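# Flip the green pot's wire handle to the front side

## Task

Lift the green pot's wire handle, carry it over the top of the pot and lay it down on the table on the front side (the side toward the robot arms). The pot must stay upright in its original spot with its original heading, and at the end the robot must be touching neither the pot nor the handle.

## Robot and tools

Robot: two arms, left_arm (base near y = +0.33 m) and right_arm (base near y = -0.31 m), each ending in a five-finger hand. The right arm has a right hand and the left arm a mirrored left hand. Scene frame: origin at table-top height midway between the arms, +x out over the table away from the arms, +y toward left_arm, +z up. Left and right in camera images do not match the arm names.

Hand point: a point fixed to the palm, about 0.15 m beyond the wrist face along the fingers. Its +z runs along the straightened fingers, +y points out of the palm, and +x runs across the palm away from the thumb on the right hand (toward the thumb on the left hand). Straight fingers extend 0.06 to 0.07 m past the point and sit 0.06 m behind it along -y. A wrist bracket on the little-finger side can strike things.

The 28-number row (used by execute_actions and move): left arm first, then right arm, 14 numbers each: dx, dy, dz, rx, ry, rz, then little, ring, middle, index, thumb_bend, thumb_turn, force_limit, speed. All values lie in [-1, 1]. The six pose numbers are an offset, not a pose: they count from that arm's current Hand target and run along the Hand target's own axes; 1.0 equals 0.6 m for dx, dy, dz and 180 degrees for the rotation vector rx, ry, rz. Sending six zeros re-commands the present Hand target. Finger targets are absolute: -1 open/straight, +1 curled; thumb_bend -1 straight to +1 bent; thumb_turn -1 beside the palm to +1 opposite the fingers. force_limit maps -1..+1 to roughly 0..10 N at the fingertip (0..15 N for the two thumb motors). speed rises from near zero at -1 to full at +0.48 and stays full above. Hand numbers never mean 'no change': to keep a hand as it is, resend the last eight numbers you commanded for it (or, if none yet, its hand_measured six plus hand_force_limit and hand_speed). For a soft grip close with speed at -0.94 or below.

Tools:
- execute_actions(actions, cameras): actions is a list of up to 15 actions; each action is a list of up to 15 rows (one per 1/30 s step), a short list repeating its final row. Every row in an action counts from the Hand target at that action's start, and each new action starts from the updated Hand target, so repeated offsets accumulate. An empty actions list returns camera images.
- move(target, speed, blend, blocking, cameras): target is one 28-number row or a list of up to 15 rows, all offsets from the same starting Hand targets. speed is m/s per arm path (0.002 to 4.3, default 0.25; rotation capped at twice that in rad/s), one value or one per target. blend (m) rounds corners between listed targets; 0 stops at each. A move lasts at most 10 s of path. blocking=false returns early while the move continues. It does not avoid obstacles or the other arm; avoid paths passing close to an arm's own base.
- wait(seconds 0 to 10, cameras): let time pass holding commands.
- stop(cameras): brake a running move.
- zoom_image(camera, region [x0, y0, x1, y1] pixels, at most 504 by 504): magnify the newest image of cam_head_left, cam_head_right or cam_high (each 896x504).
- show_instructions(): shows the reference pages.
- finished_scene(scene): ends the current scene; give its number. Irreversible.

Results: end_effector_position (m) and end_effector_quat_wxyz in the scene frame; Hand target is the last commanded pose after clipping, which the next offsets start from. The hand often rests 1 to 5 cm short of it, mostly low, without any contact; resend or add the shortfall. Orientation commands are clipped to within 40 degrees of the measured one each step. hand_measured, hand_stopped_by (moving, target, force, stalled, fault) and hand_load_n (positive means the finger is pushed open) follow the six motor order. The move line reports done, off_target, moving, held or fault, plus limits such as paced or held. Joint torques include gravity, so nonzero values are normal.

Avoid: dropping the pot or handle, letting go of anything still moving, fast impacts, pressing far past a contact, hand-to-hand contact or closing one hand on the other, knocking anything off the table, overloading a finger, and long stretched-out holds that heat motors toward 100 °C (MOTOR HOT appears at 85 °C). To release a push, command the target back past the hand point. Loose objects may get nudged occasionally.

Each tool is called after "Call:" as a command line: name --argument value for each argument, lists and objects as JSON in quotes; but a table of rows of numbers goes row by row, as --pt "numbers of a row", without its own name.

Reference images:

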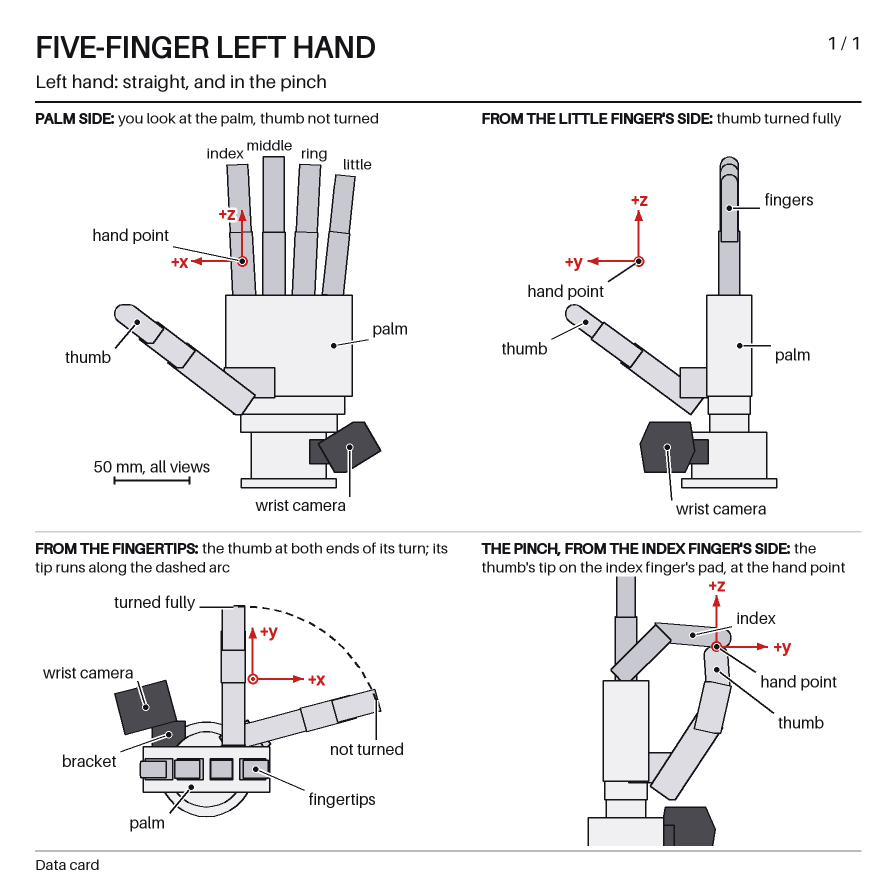

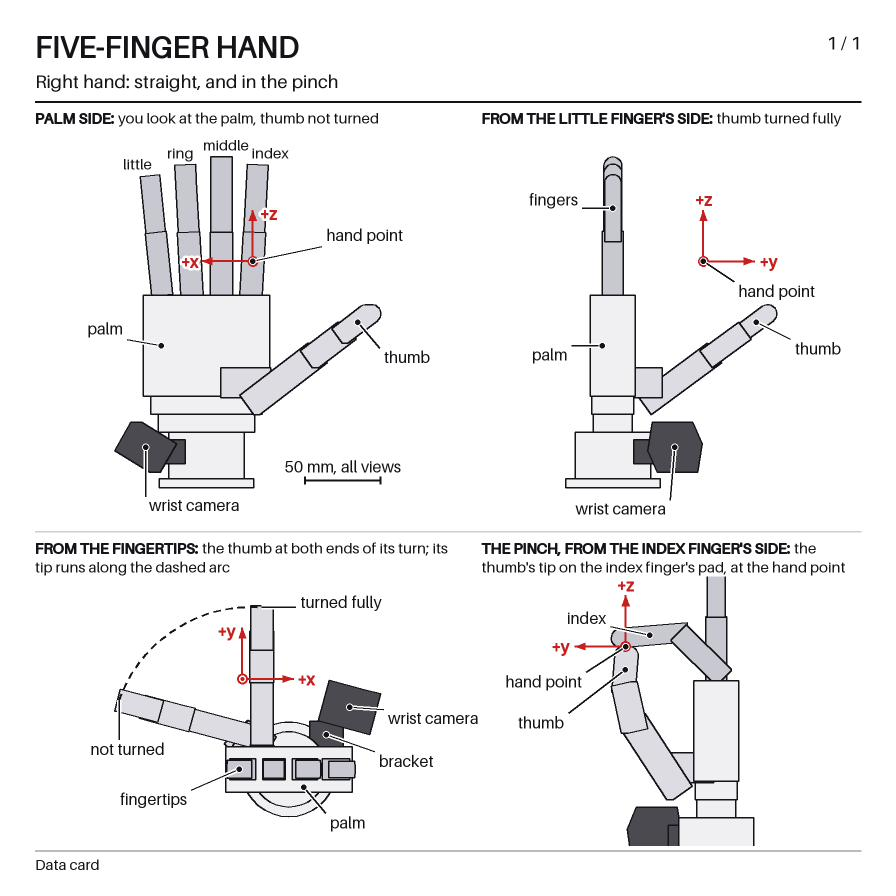

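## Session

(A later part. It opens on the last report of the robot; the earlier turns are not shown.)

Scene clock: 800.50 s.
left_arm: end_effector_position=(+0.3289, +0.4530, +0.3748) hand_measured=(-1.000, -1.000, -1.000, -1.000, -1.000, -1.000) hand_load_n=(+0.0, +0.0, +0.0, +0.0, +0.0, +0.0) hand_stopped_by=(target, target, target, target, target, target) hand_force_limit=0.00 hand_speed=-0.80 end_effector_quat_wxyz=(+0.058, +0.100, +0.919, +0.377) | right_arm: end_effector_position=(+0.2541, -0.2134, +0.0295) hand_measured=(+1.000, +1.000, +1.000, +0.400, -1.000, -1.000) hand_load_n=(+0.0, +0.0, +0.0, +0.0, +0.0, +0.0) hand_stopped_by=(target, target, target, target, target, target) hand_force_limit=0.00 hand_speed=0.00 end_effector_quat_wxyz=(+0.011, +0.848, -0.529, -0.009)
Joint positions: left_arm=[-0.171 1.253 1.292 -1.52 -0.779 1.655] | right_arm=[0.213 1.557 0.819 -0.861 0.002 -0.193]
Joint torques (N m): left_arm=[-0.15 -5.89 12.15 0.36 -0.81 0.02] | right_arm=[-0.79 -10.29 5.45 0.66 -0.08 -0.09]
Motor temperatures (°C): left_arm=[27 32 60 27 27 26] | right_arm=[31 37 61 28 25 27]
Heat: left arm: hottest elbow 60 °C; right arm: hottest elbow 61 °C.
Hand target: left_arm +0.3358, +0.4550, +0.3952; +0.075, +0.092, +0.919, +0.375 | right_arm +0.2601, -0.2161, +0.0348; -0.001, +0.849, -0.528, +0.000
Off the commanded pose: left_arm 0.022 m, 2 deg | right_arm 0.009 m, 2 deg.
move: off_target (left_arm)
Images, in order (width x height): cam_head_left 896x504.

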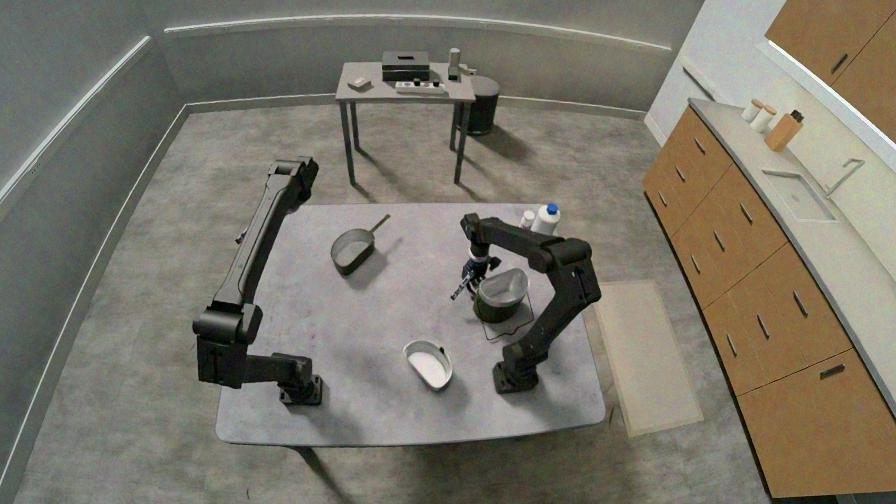

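Call:
move --pt "0 0 0 0 0 0 -1 -1 -1 -1 -1 -1 0 -0.8 0 -0.083 0 0 0 0 1 1 1 0.4 -1 -1 0 0" --pt "0 0 0 0 0 0 -1 -1 -1 -1 -1 -1 0 -0.8 0 -0.083 -0.392 0 0 0 1 1 1 0.4 -1 -1 0 0" --blend '[0.02,0]' --speed '[0.1,0.25]'

Call:
move --target '[0,0,0,0,0,0,-1,-1,-1,-1,-1,-1,0,-0.8,0.0757,0.31,0.0167,0,0,0,-1,-1,-1,-1,-1,-1,0,0]' --speed 0.15 --cameras '["all"]'

Call:
zoom_image --camera "cam_high" --region '[355, 80, 475, 200]'

Call:
zoom_image --camera "cam_head_left" --region '[440, 220, 560, 340]'

Scene clock: 863.00 s.
left_arm: end_effector_position=(+0.3289, +0.4530, +0.3748) hand_measured=(-1.000, -1.000, -1.000, -1.000, -1.000, -1.000) hand_load_n=(+0.0, +0.0, +0.0, +0.0, +0.0, +0.0) hand_stopped_by=(target, target, target, target, target, target) hand_force_limit=0.00 hand_speed=-0.80 end_effector_quat_wxyz=(+0.058, +0.100, +0.919, +0.377) | right_arm: end_effector_position=(+0.2934, -0.2026, +0.2526) hand_measured=(+1.000, +1.000, +1.000, +0.400, -1.000, -1.000) hand_load_n=(+0.5, +0.0, +0.0, +0.0, +0.0, +0.5) hand_stopped_by=(target, target, target, target, target, target) hand_force_limit=0.00 hand_speed=0.00 end_effector_quat_wxyz=(+0.016, +0.848, -0.529, -0.014)
Joint positions: left_arm=[-0.171 1.253 1.292 -1.52 -0.779 1.655] | right_arm=[0.213 1.42 1.315 -1.509 0.001 -0.193]
Joint torques (N m): left_arm=[-0.26 -5.48 12.22 0.21 -0.8 0.02] | right_arm=[0.97 -9.11 10.59 0.01 -0.1 0.13]
Motor temperatures (°C): left_arm=[27 32 60 27 27 26] | right_arm=[31 36 51 28 25 27]
Heat: left arm: hottest elbow 60 °C; right arm: hottest elbow 51 °C.
Hand target: left_arm +0.3358, +0.4550, +0.3952; +0.075, +0.092, +0.919, +0.375 | right_arm +0.3047, -0.1943, +0.2700; -0.001, +0.849, -0.529, +0.000
Off the commanded pose: left_arm 0.022 m, 2 deg | right_arm 0.022 m, 3 deg.
move: off_target (left_arm, right_arm)

Scene clock: 865.20 s.
left_arm: end_effector_position=(+0.3289, +0.4530, +0.3748) hand_measured=(-1.000, -1.000, -1.000, -1.000, -1.000, -1.000) hand_load_n=(+0.0, +0.0, +0.0, +0.0, +0.0, +0.0) hand_stopped_by=(target, target, target, target, target, target) hand_force_limit=0.00 hand_speed=-0.80 end_effector_quat_wxyz=(+0.058, +0.100, +0.919, +0.377) | right_arm: end_effector_position=(+0.1598, -0.3147, +0.2562) hand_measured=(-1.000, -1.000, -1.000, -1.000, -1.000, -1.000) hand_load_n=(+0.0, +0.0, +0.0, +0.0, +0.0, +0.0) hand_stopped_by=(target, target, target, target, target, target) hand_force_limit=0.00 hand_speed=0.00 end_effector_quat_wxyz=(+0.002, +0.849, -0.529, -0.002)
Joint positions: left_arm=[-0.171 1.253 1.292 -1.52 -0.779 1.655] | right_arm=[-0.082 0.995 0.986 -1.566 0.001 -0.488]
Joint torques (N m): left_arm=[-0.09 -5.71 12.19 0.31 -0.77 0.02] | right_arm=[-0.73 -3.14 7.56 0.17 -0.08 -0.04]
Motor temperatures (°C): left_arm=[27 32 60 27 27 26] | right_arm=[31 36 52 28 25 27]
Heat: left arm: hottest elbow 60 °C; right arm: hottest elbow 52 °C.
Hand target: left_arm +0.3358, +0.4550, +0.3952; +0.075, +0.092, +0.919, +0.375 | right_arm +0.1579, -0.3172, +0.2598; -0.001, +0.849, -0.529, +0.000
Off the commanded pose: left_arm 0.022 m, 2 deg | right_arm 0.005 m, 0 deg.
move: off_target (left_arm)

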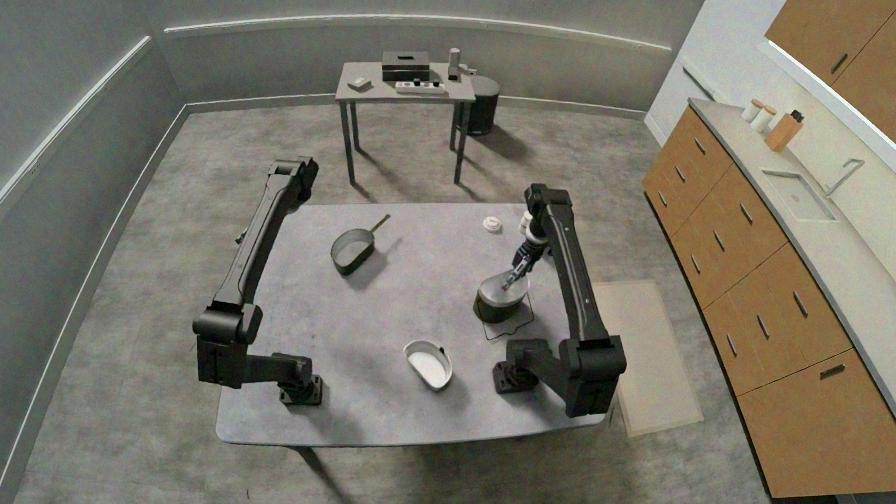

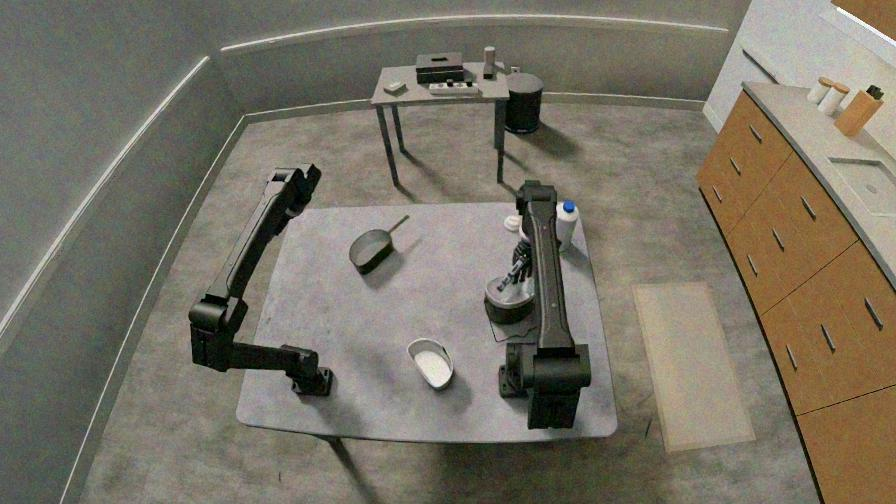

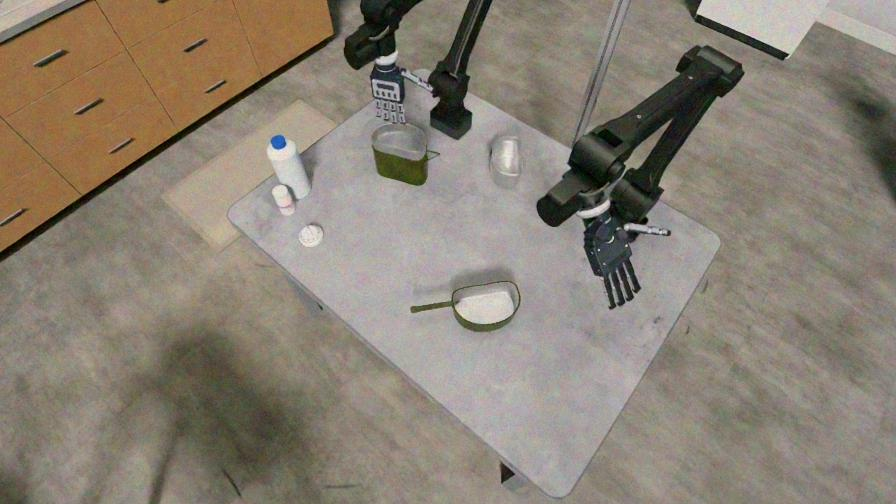

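Scaled by 4.200.

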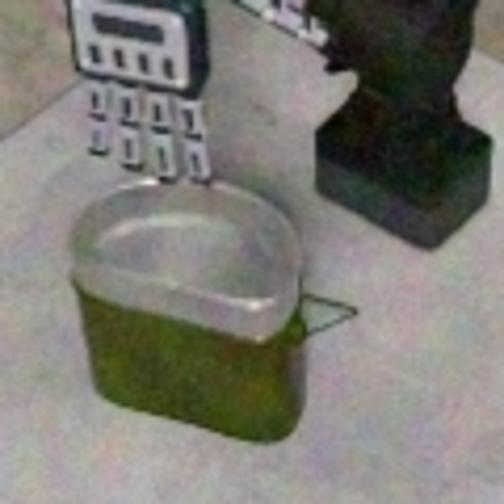

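Scaled by 4.200.

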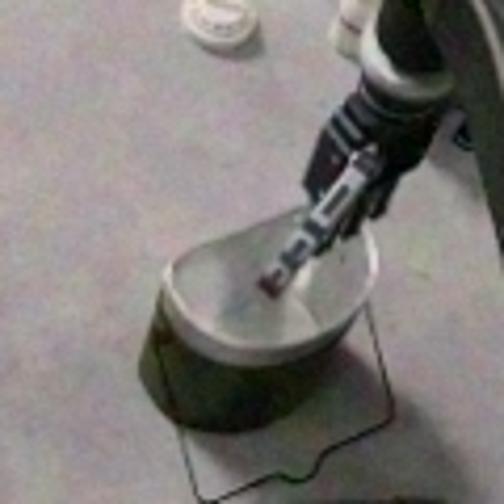

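Call:
zoom_image --camera "cam_high" --region '[355, 120, 435, 215]'

Scaled by 5.305.

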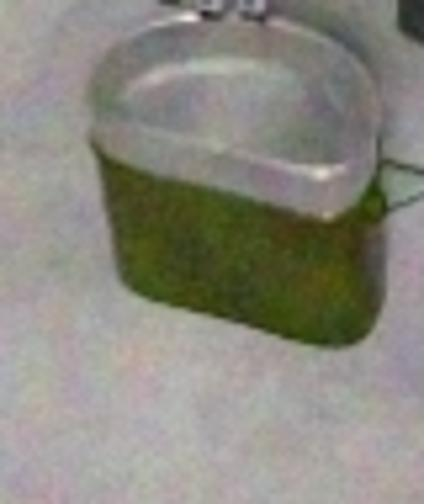

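Call:
move --target '[0,0,0,0,0,0,-1,-1,-1,-1,-1,-1,0,-0.8,0,0,0.1983,0,0,0,-1,-1,-1,-1,-1,-1,0,0]' --speed 0.1 --cameras '["all"]'

Call:
zoom_image --camera "cam_high" --region '[355, 80, 475, 200]'

Call:
zoom_image --camera "cam_head_left" --region '[440, 220, 560, 340]'

Scene clock: 898.47 s.
left_arm: end_effector_position=(+0.3289, +0.4530, +0.3748) hand_measured=(-1.000, -1.000, -1.000, -1.000, -1.000, -1.000) hand_load_n=(+0.0, +0.0, +0.0, +0.5, +0.0, +0.0) hand_stopped_by=(target, target, target, target, target, target) hand_force_limit=0.00 hand_speed=-0.80 end_effector_quat_wxyz=(+0.058, +0.100, +0.919, +0.377) | right_arm: end_effector_position=(+0.1531, -0.3146, +0.1413) hand_measured=(-1.000, -1.000, -1.000, -1.000, -1.000, -1.000) hand_load_n=(+0.0, +0.0, +0.0, +0.0, +0.0, +0.0) hand_stopped_by=(target, target, target, target, target, target) hand_force_limit=0.00 hand_speed=0.00 end_effector_quat_wxyz=(+0.002, +0.849, -0.529, -0.003)
Joint positions: left_arm=[-0.171 1.253 1.292 -1.52 -0.779 1.655] | right_arm=[-0.082 1.037 0.704 -1.245 0.001 -0.489]
Joint torques (N m): left_arm=[0.09 -6.18 12.05 0.32 -0.81 0.03] | right_arm=[-0.67 -1.55 7.25 0.85 -0.09 -0.06]
Motor temperatures (°C): left_arm=[27 32 60 27 27 26] | right_arm=[31 35 53 28 25 27]
Heat: left arm: hottest elbow 60 °C; right arm: hottest elbow 53 °C.
Hand target: left_arm +0.3358, +0.4550, +0.3952; +0.075, +0.092, +0.919, +0.375 | right_arm +0.1578, -0.3171, +0.1408; -0.001, +0.849, -0.529, +0.000
Off the commanded pose: left_arm 0.022 m, 2 deg | right_arm 0.006 m, 0 deg.
move: off_target (left_arm)

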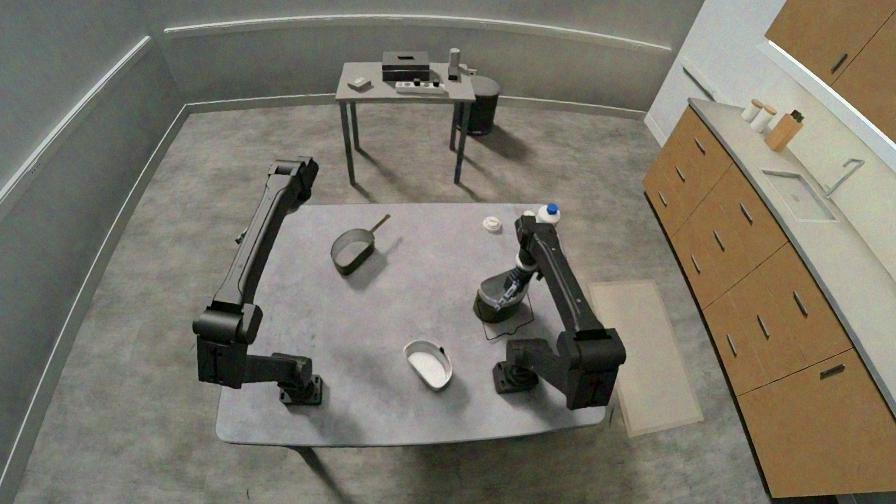

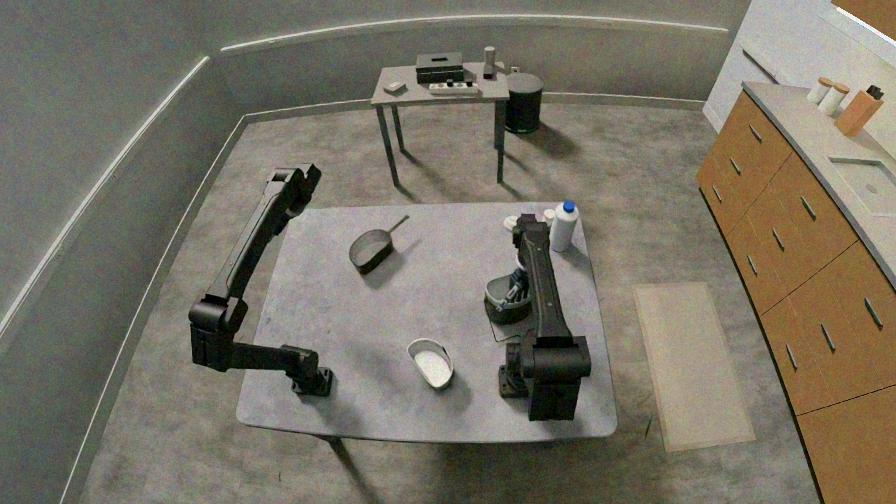

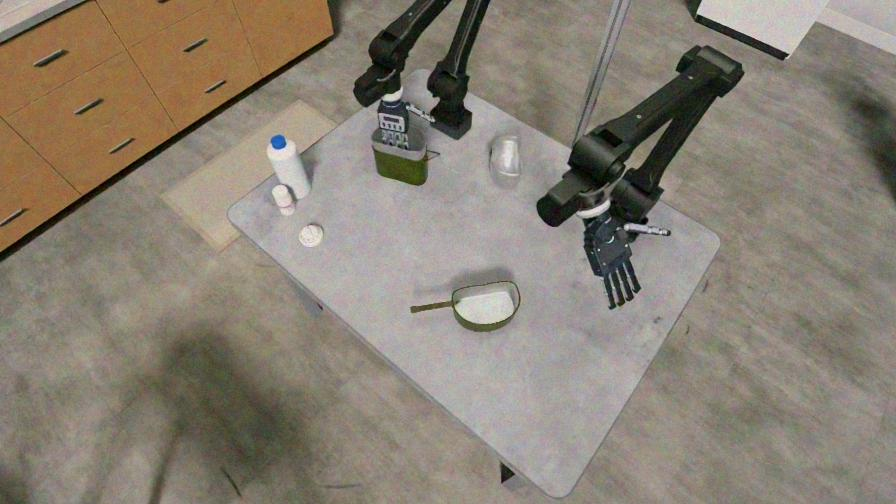

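Scaled by 4.200.

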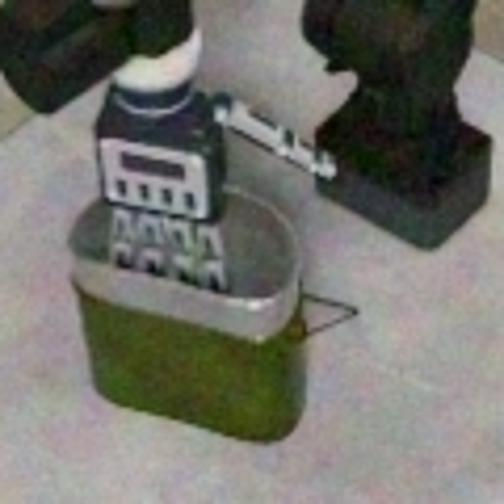

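Scaled by 4.200.

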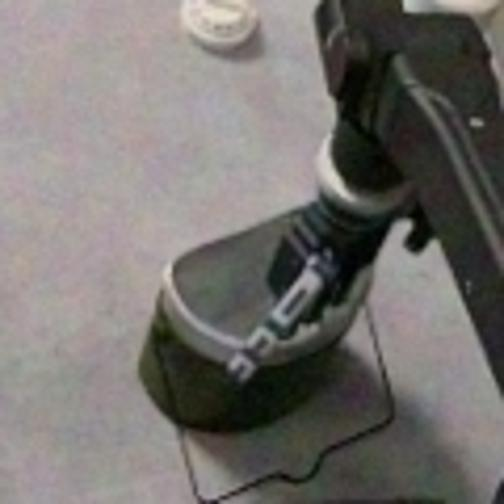

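Call:
move --target '[0,0,0,0,0,0,-1,-1,-1,-1,-1,-1,0,-0.8,0,-0.05,0,0,0,0,-1,-1,-1,-1,-1,-1,0,0]' --speed 0.05 --cameras '["cam_high"]'

Call:
zoom_image --camera "cam_high" --region '[355, 120, 435, 215]'

Scene clock: 907.17 s.
left_arm: end_effector_position=(+0.3289, +0.4530, +0.3748) hand_measured=(-1.000, -1.000, -1.000, -1.000, -1.000, -1.000) hand_load_n=(+0.0, +0.0, +0.0, +0.0, +0.0, +0.0) hand_stopped_by=(target, target, target, target, target, target) hand_force_limit=0.00 hand_speed=-0.80 end_effector_quat_wxyz=(+0.058, +0.100, +0.919, +0.377) | right_arm: end_effector_position=(+0.1625, -0.3076, +0.1303) hand_measured=(-1.000, -1.000, -1.000, -1.000, -1.000, -1.000) hand_load_n=(+0.0, +0.0, +0.0, +0.0, +0.0, +0.0) hand_stopped_by=(target, target, target, target, target, target) hand_force_limit=0.00 hand_speed=0.00 end_effector_quat_wxyz=(+0.013, +0.849, -0.528, -0.020)
Joint positions: left_arm=[-0.171 1.253 1.292 -1.52 -0.779 1.655] | right_arm=[-0.053 1.116 0.717 -1.219 0.001 -0.462]
Joint torques (N m): left_arm=[-0.09 -6.12 12.12 0.32 -0.8 0.02] | right_arm=[0.97 -2.32 9.89 0.76 -0.11 0.13]
Motor temperatures (°C): left_arm=[27 32 61 27 27 26] | right_arm=[31 35 54 28 25 27]
Heat: left arm: hottest elbow 61 °C; right arm: hottest elbow 54 °C.
Hand target: left_arm +0.3358, +0.4550, +0.3952; +0.075, +0.092, +0.919, +0.375 | right_arm +0.1847, -0.3038, +0.1408; -0.001, +0.849, -0.528, +0.000
Off the commanded pose: left_arm 0.022 m, 2 deg | right_arm 0.025 m, 3 deg.
move: off_target (left_arm, right_arm)
Images, in order (width x height): cam_high 896x504.

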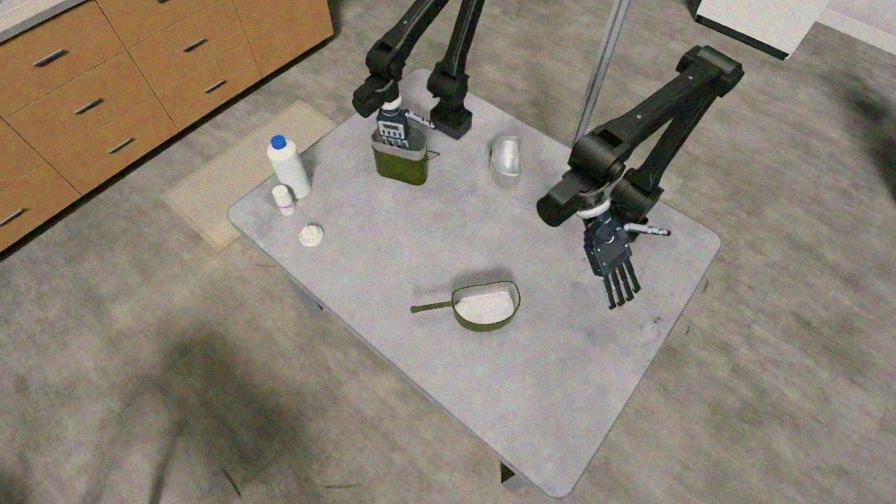

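Scaled by 5.305.

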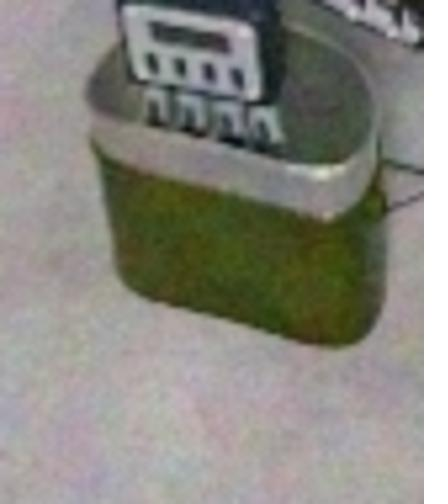

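Call:
move --target '[0,0,0,0,0,0,-1,-1,-1,-1,-1,-1,0,-0.8,0,-0.0333,-0.0167,0,0,0,-1,-1,-1,-1,-1,-1,0,0]' --speed 0.05 --cameras '["cam_high"]'

Call:
zoom_image --camera "cam_high" --region '[355, 120, 435, 215]'

Scene clock: 915.03 s.
left_arm: end_effector_position=(+0.3289, +0.4530, +0.3748) hand_measured=(-1.000, -1.000, -1.000, -1.000, -1.000, -1.000) hand_load_n=(+0.0, +0.0, +0.0, +0.0, +0.0, +0.0) hand_stopped_by=(target, target, target, target, target, target) hand_force_limit=0.00 hand_speed=-0.80 end_effector_quat_wxyz=(+0.058, +0.100, +0.919, +0.377) | right_arm: end_effector_position=(+0.1847, -0.2995, +0.1387) hand_measured=(-1.000, -1.000, -1.000, -1.000, -1.000, -1.000) hand_load_n=(+0.0, +0.0, +0.0, +0.0, +0.0, +0.0) hand_stopped_by=(target, target, target, target, target, target) hand_force_limit=0.00 hand_speed=0.00 end_effector_quat_wxyz=(+0.009, +0.849, -0.528, -0.013)
Joint positions: left_arm=[-0.171 1.253 1.292 -1.52 -0.779 1.655] | right_arm=[-0.024 1.159 0.776 -1.219 0.001 -0.433]
Joint torques (N m): left_arm=[-0.38 -5.77 12.19 0.29 -0.79 0.05] | right_arm=[0.97 -2.96 10 0.24 -0.08 0.14]
Motor temperatures (°C): left_arm=[27 32 61 27 27 26] | right_arm=[31 35 54 28 25 27]
Heat: left arm: hottest elbow 61 °C; right arm: hottest elbow 54 °C.
Hand target: left_arm +0.3358, +0.4550, +0.3952; +0.075, +0.092, +0.919, +0.375 | right_arm +0.2027, -0.2950, +0.1509; +0.000, +0.849, -0.529, +0.000
Off the commanded pose: left_arm 0.022 m, 2 deg | right_arm 0.022 m, 2 deg.
move: off_target (left_arm, right_arm)
Images, in order (width x height): cam_high 896x504.

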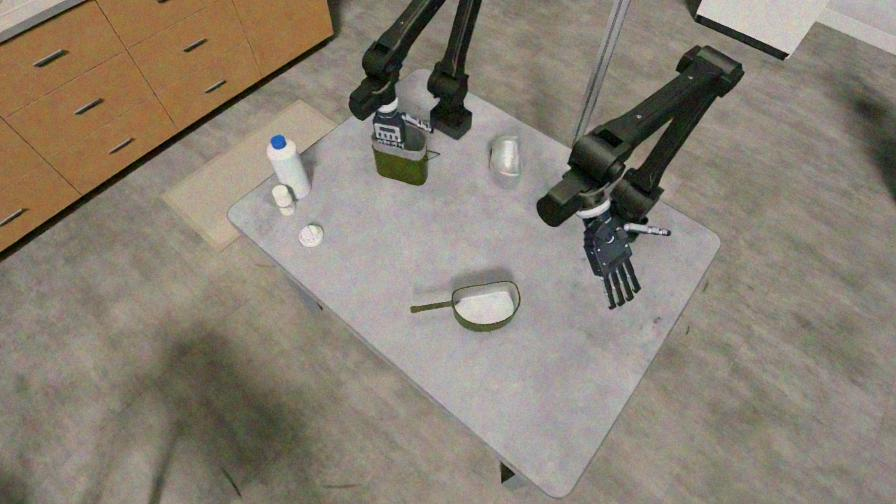

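Scaled by 5.305.

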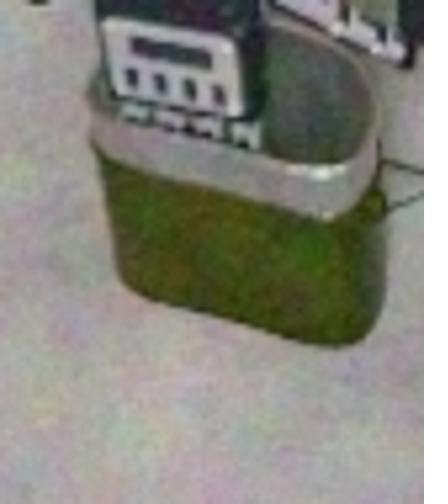

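Call:
move --target '[0,0,0,0,0,0,-1,-1,-1,-1,-1,-1,0,-0.8,0,-0.0167,-0.003,0,0,0,-1,-1,-1,-1,-1,-1,0,0]' --speed 0.04 --cameras '["cam_high"]'

Call:
zoom_image --camera "cam_high" --region '[355, 120, 435, 215]'

Scene clock: 920.47 s.
left_arm: end_effector_position=(+0.3289, +0.4530, +0.3748) hand_measured=(-1.000, -1.000, -1.000, -1.000, -1.000, -1.000) hand_load_n=(+0.0, +0.0, +0.0, +0.0, +0.0, +0.0) hand_stopped_by=(target, target, target, target, target, target) hand_force_limit=0.00 hand_speed=-0.80 end_effector_quat_wxyz=(+0.058, +0.100, +0.919, +0.377) | right_arm: end_effector_position=(+0.1935, -0.2955, +0.1405) hand_measured=(-1.000, -1.000, -1.000, -1.000, -1.000, -1.000) hand_load_n=(+0.0, +0.0, +0.0, +0.0, +0.0, +0.0) hand_stopped_by=(target, target, target, target, target, target) hand_force_limit=0.00 hand_speed=0.00 end_effector_quat_wxyz=(+0.009, +0.849, -0.528, -0.013)
Joint positions: left_arm=[-0.171 1.253 1.292 -1.52 -0.779 1.655] | right_arm=[-0.011 1.183 0.799 -1.219 0.001 -0.419]
Joint torques (N m): left_arm=[-0.26 -5.95 12.22 0.32 -0.77 0.02] | right_arm=[1.03 -3.49 10.02 0.25 -0.08 0.1]
Motor temperatures (°C): left_arm=[27 32 61 27 27 26] | right_arm=[31 34 55 28 25 27]
Heat: left arm: hottest elbow 61 °C; right arm: hottest elbow 55 °C.
Hand target: left_arm +0.3358, +0.4550, +0.3952; +0.075, +0.092, +0.919, +0.375 | right_arm +0.2117, -0.2907, +0.1527; -0.001, +0.849, -0.529, +0.000
Off the commanded pose: left_arm 0.022 m, 2 deg | right_arm 0.022 m, 2 deg.
move: off_target (left_arm, right_arm)
Images, in order (width x height): cam_high 896x504.

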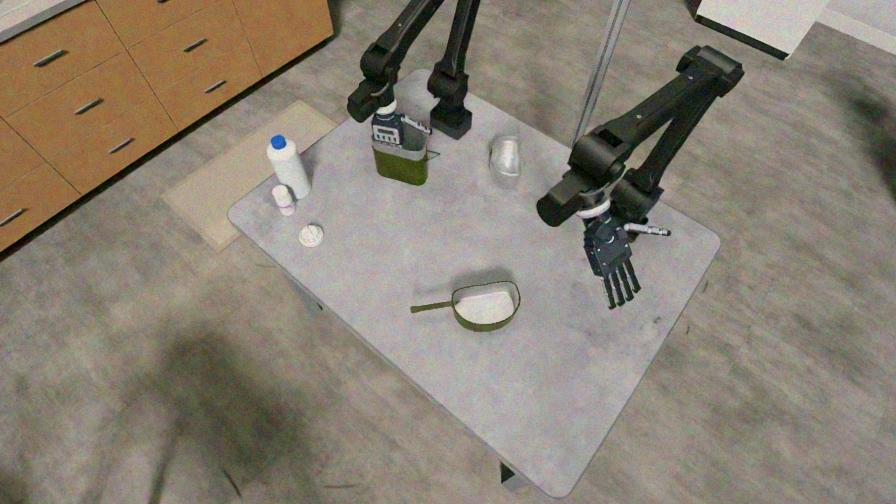

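Scaled by 5.305.

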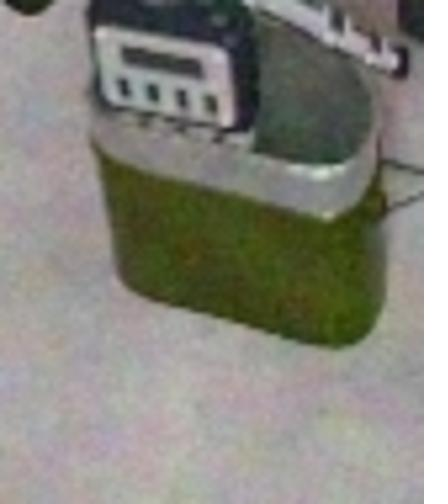

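Call:
move --target '[0,0,0,0,0,0,-1,-1,-1,-1,-1,-1,0,-0.8,0,-0.0167,-0.002,0,0,0,-1,-1,-1,-1,-1,-1,0,0]' --speed 0.04 --cameras '["cam_high"]'

Call:
zoom_image --camera "cam_high" --region '[355, 120, 435, 215]'

Scene clock: 931.13 s.
left_arm: end_effector_position=(+0.3289, +0.4530, +0.3748) hand_measured=(-1.000, -1.000, -1.000, -1.000, -1.000, -1.000) hand_load_n=(+0.0, +0.0, +0.0, +0.0, +0.0, +0.0) hand_stopped_by=(target, target, target, target, target, target) hand_force_limit=0.00 hand_speed=-0.80 end_effector_quat_wxyz=(+0.058, +0.100, +0.919, +0.377) | right_arm: end_effector_position=(+0.2008, -0.2915, +0.1411) hand_measured=(-1.000, -1.000, -1.000, -1.000, -1.000, -1.000) hand_load_n=(+0.0, +0.0, +0.0, +0.0, +0.0, +0.0) hand_stopped_by=(target, target, target, target, target, target) hand_force_limit=0.00 hand_speed=0.00 end_effector_quat_wxyz=(+0.011, +0.848, -0.529, -0.015)
Joint positions: left_arm=[-0.171 1.253 1.292 -1.52 -0.779 1.655] | right_arm=[0.001 1.208 0.82 -1.219 0.001 -0.405]
Joint torques (N m): left_arm=[-0.09 -5.83 12.18 0.29 -0.79 0.04] | right_arm=[1.03 -3.84 10.21 0.29 -0.08 0.16]
Motor temperatures (°C): left_arm=[27 32 61 27 27 26] | right_arm=[31 34 58 28 25 27]
Heat: left arm: hottest elbow 61 °C; right arm: hottest elbow 58 °C.
Hand target: left_arm +0.3358, +0.4550, +0.3952; +0.075, +0.092, +0.919, +0.375 | right_arm +0.2208, -0.2862, +0.1540; -0.001, +0.849, -0.529, +0.000
Off the commanded pose: left_arm 0.022 m, 2 deg | right_arm 0.024 m, 2 deg.
move: off_target (left_arm, right_arm)
Images, in order (width x height): cam_high 896x504.

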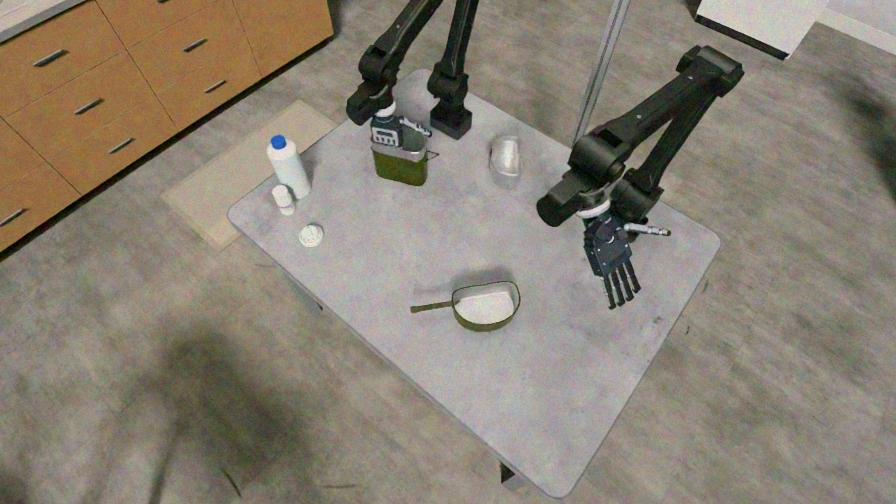

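Scaled by 5.305.

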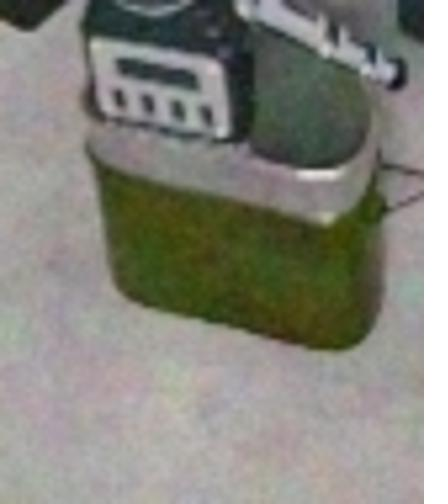

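Call:
move --target '[0,0,0,0,0,0,-1,-1,-1,-1,-1,-1,0,-0.8,0,-0.0167,-0.002,0,0,0,-1,-1,-1,-1,-1,-1,0,0]' --speed 0.04 --cameras '["cam_high"]'

Call:
zoom_image --camera "cam_high" --region '[355, 120, 435, 215]'

Scene clock: 936.93 s.
left_arm: end_effector_position=(+0.3289, +0.4530, +0.3748) hand_measured=(-1.000, -1.000, -1.000, -1.000, -1.000, -1.000) hand_load_n=(+0.0, +0.0, -0.5, +0.0, -0.5, +0.0) hand_stopped_by=(target, target, target, target, target, target) hand_force_limit=0.00 hand_speed=-0.80 end_effector_quat_wxyz=(+0.058, +0.100, +0.919, +0.377) | right_arm: end_effector_position=(+0.2092, -0.2875, +0.1422) hand_measured=(-1.000, -1.000, -1.000, -1.000, -1.000, -1.000) hand_load_n=(+0.0, +0.0, +0.0, +0.0, +0.0, +0.0) hand_stopped_by=(target, target, target, target, target, target) hand_force_limit=0.00 hand_speed=0.00 end_effector_quat_wxyz=(+0.011, +0.848, -0.529, -0.015)
Joint positions: left_arm=[-0.171 1.253 1.292 -1.52 -0.779 1.655] | right_arm=[0.013 1.233 0.842 -1.219 0.001 -0.393]
Joint torques (N m): left_arm=[-0.32 -5.77 12.25 0.28 -0.79 0] | right_arm=[1.08 -4.25 10.25 0.31 -0.08 0.09]
Motor temperatures (°C): left_arm=[27 32 61 27 27 26] | right_arm=[31 34 58 28 25 27]
Heat: left arm: hottest elbow 61 °C; right arm: hottest elbow 58 °C.
Hand target: left_arm +0.3358, +0.4550, +0.3952; +0.075, +0.092, +0.919, +0.375 | right_arm +0.2296, -0.2819, +0.1551; -0.001, +0.849, -0.529, +0.000
Off the commanded pose: left_arm 0.022 m, 2 deg | right_arm 0.025 m, 2 deg.
move: off_target (left_arm, right_arm)
Images, in order (width x height): cam_high 896x504.

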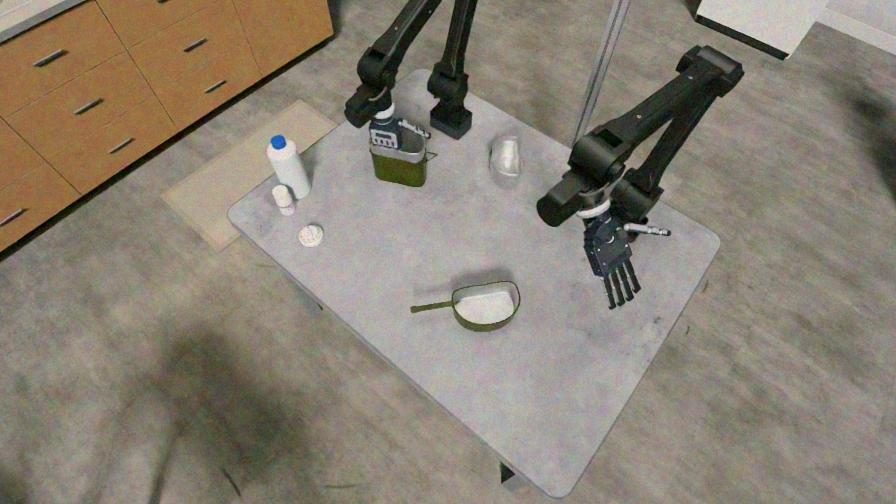

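Scaled by 5.305.

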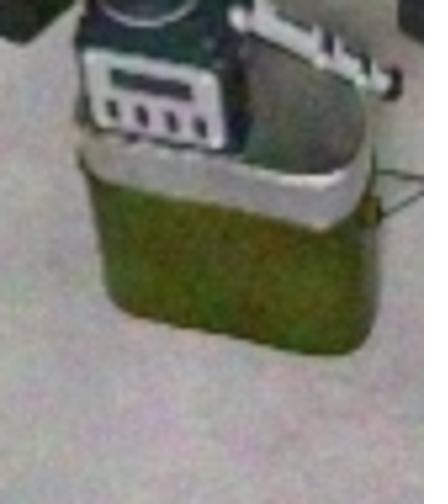

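Call:
move --target '[0,0,0,0,0,0,-1,-1,-1,-1,-1,-1,0,-0.8,0,-0.0105,-0.001,0,0,0,-1,-1,-1,-1,-1,-1,0,0]' --speed 0.04 --cameras '["cam_high"]'

Call:
zoom_image --camera "cam_high" --region '[355, 120, 435, 215]'

Scene clock: 946.13 s.
left_arm: end_effector_position=(+0.3289, +0.4530, +0.3748) hand_measured=(-1.000, -1.000, -1.000, -1.000, -1.000, -1.000) hand_load_n=(+0.0, +0.0, +0.0, +0.0, +0.0, +0.0) hand_stopped_by=(target, target, target, target, target, target) hand_force_limit=0.00 hand_speed=-0.80 end_effector_quat_wxyz=(+0.058, +0.100, +0.919, +0.377) | right_arm: end_effector_position=(+0.2142, -0.2851, +0.1426) hand_measured=(-1.000, -1.000, -1.000, -1.000, -1.000, -1.000) hand_load_n=(+0.0, +0.0, +0.0, +0.0, +0.0, +0.0) hand_stopped_by=(target, target, target, target, target, target) hand_force_limit=0.00 hand_speed=0.00 end_effector_quat_wxyz=(+0.012, +0.849, -0.528, -0.016)
Joint positions: left_arm=[-0.171 1.253 1.292 -1.52 -0.779 1.655] | right_arm=[0.02 1.248 0.856 -1.219 0.001 -0.388]
Joint torques (N m): left_arm=[-0.15 -5.95 12.07 0.32 -0.8 0.02] | right_arm=[1.08 -4.54 10.32 0.34 -0.09 0.16]
Motor temperatures (°C): left_arm=[27 32 61 27 27 26] | right_arm=[31 34 59 28 25 27]
Heat: left arm: hottest elbow 61 °C; right arm: hottest elbow 59 °C.
Hand target: left_arm +0.3358, +0.4550, +0.3952; +0.075, +0.092, +0.919, +0.375 | right_arm +0.2353, -0.2790, +0.1557; +0.000, +0.849, -0.529, +0.000
Off the commanded pose: left_arm 0.022 m, 2 deg | right_arm 0.026 m, 2 deg.
move: off_target (left_arm, right_arm)
Images, in order (width x height): cam_high 896x504.

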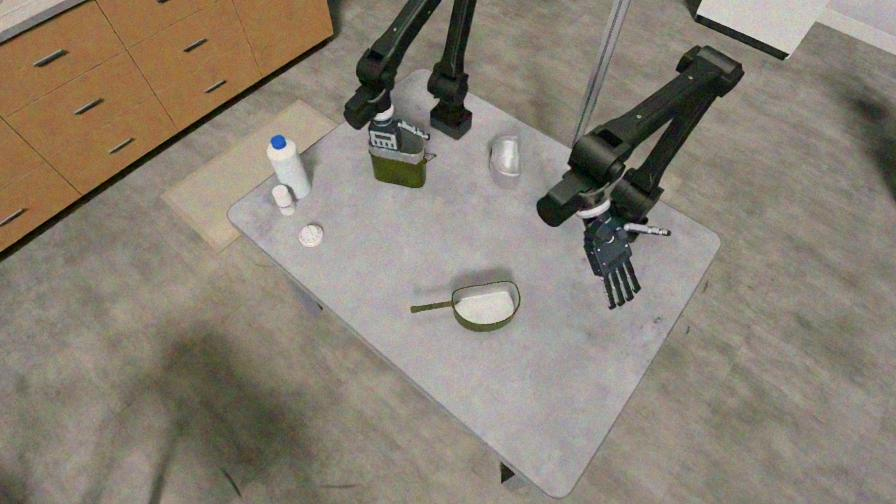

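Scaled by 5.305.

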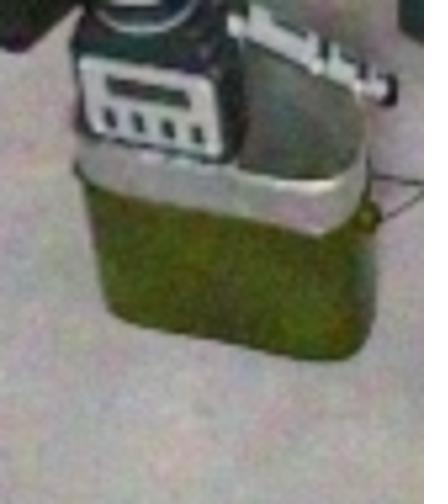

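Call:
move --pt "0 0 0 0 0 0 -1 -1 -1 -1 -1 -1 0 -0.8 0 0.06 -0.01 0 0 0 -1 -1 -1 -1 -1 -1 0 0" --pt "0 0 0 0 0 0 -1 -1 -1 -1 -1 -1 0 -0.8 0 0.07 -0.25 0 0 0 -1 -1 -1 -1 -1 -1 0 0" --speed '[0.05,0.12]' --cameras '["all"]'

Call:
zoom_image --camera "cam_high" --region '[355, 120, 435, 215]'

Call:
zoom_image --camera "cam_head_left" --region '[440, 220, 560, 340]'

Scene clock: 954.53 s.
left_arm: end_effector_position=(+0.3289, +0.4530, +0.3748) hand_measured=(-1.000, -1.000, -1.000, -1.000, -1.000, -1.000) hand_load_n=(+0.0, +0.0, +0.0, +0.0, +0.0, +0.0) hand_stopped_by=(target, target, target, target, target, target) hand_force_limit=0.00 hand_speed=-0.80 end_effector_quat_wxyz=(+0.058, +0.100, +0.919, +0.377) | right_arm: end_effector_position=(+0.1873, -0.2947, +0.2872) hand_measured=(-1.000, -1.000, -1.000, -1.000, -1.000, -1.000) hand_load_n=(+0.0, +0.0, +0.0, +0.0, +0.0, +0.0) hand_stopped_by=(target, target, target, target, target, target) hand_force_limit=0.00 hand_speed=0.00 end_effector_quat_wxyz=(+0.014, +0.849, -0.528, -0.020)
Joint positions: left_arm=[-0.171 1.253 1.292 -1.52 -0.779 1.655] | right_arm=[-0.008 1.105 1.13 -1.646 0.001 -0.415]
Joint torques (N m): left_arm=[-0.44 -5.77 12.18 0.28 -0.8 0.03] | right_arm=[-0.79 -4.6 10.7 0.16 -0.02 -0.03]
Motor temperatures (°C): left_arm=[27 32 61 27 27 26] | right_arm=[31 34 60 28 25 27]
Heat: left arm: hottest elbow 61 °C; right arm: hottest elbow 60 °C.
Hand target: left_arm +0.3358, +0.4550, +0.3952; +0.075, +0.092, +0.919, +0.375 | right_arm +0.1975, -0.2977, +0.3056; +0.000, +0.849, -0.528, +0.000
Off the commanded pose: left_arm 0.022 m, 2 deg | right_arm 0.021 m, 3 deg.
move: off_target (left_arm, right_arm)

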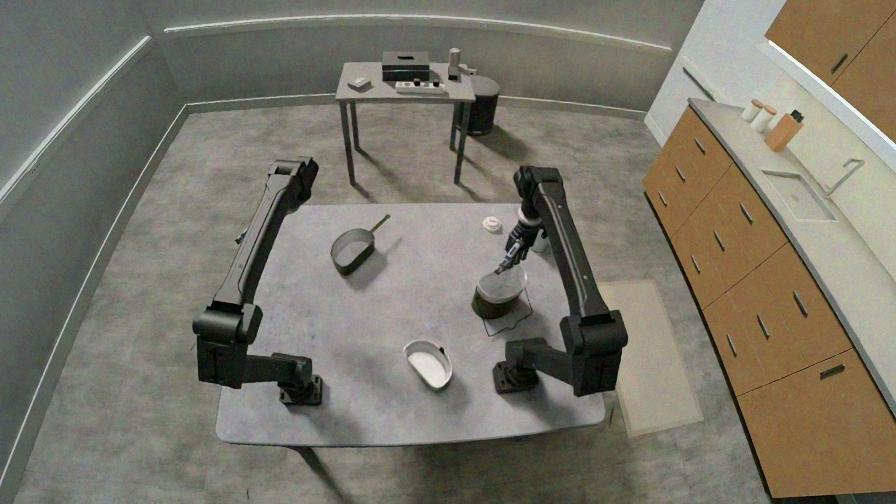

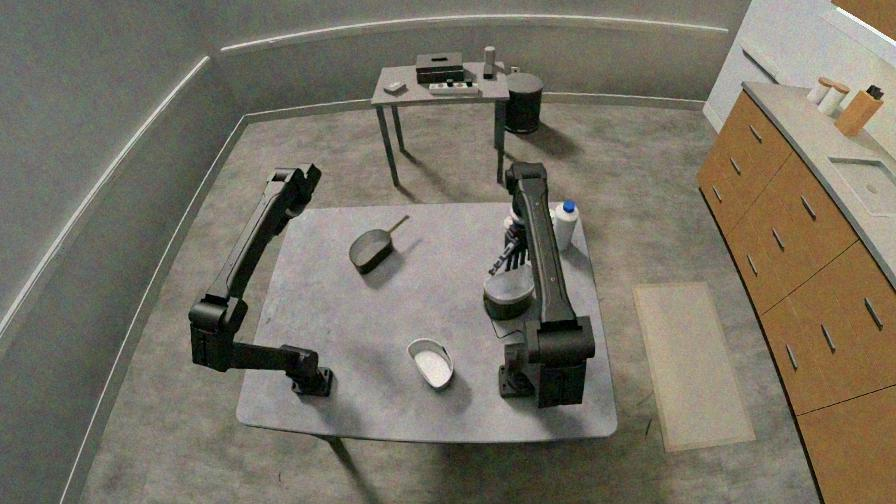

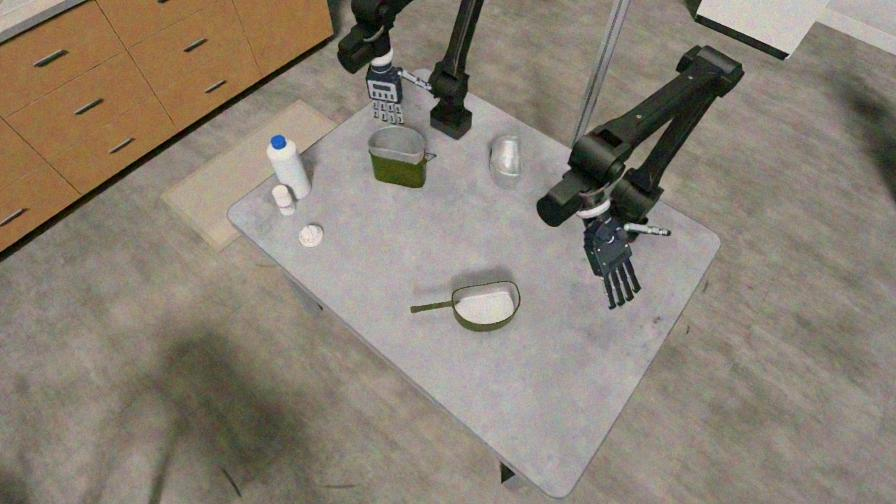

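Scaled by 5.305.

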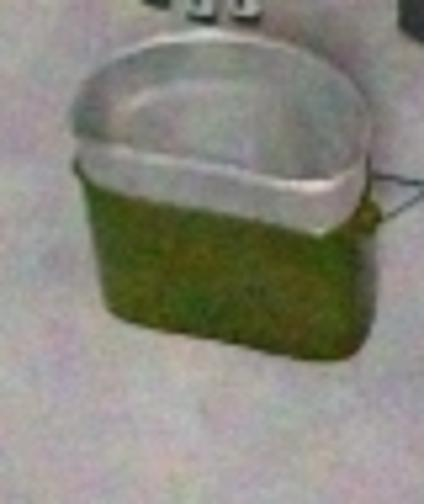

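Scaled by 4.200.

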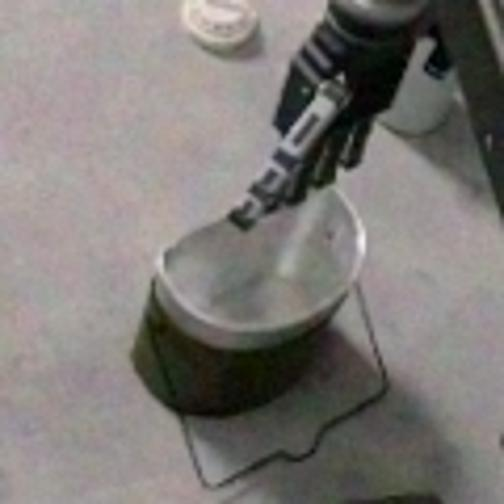

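Call:
finished_scene --scene 2

The scene is finished: the task was done.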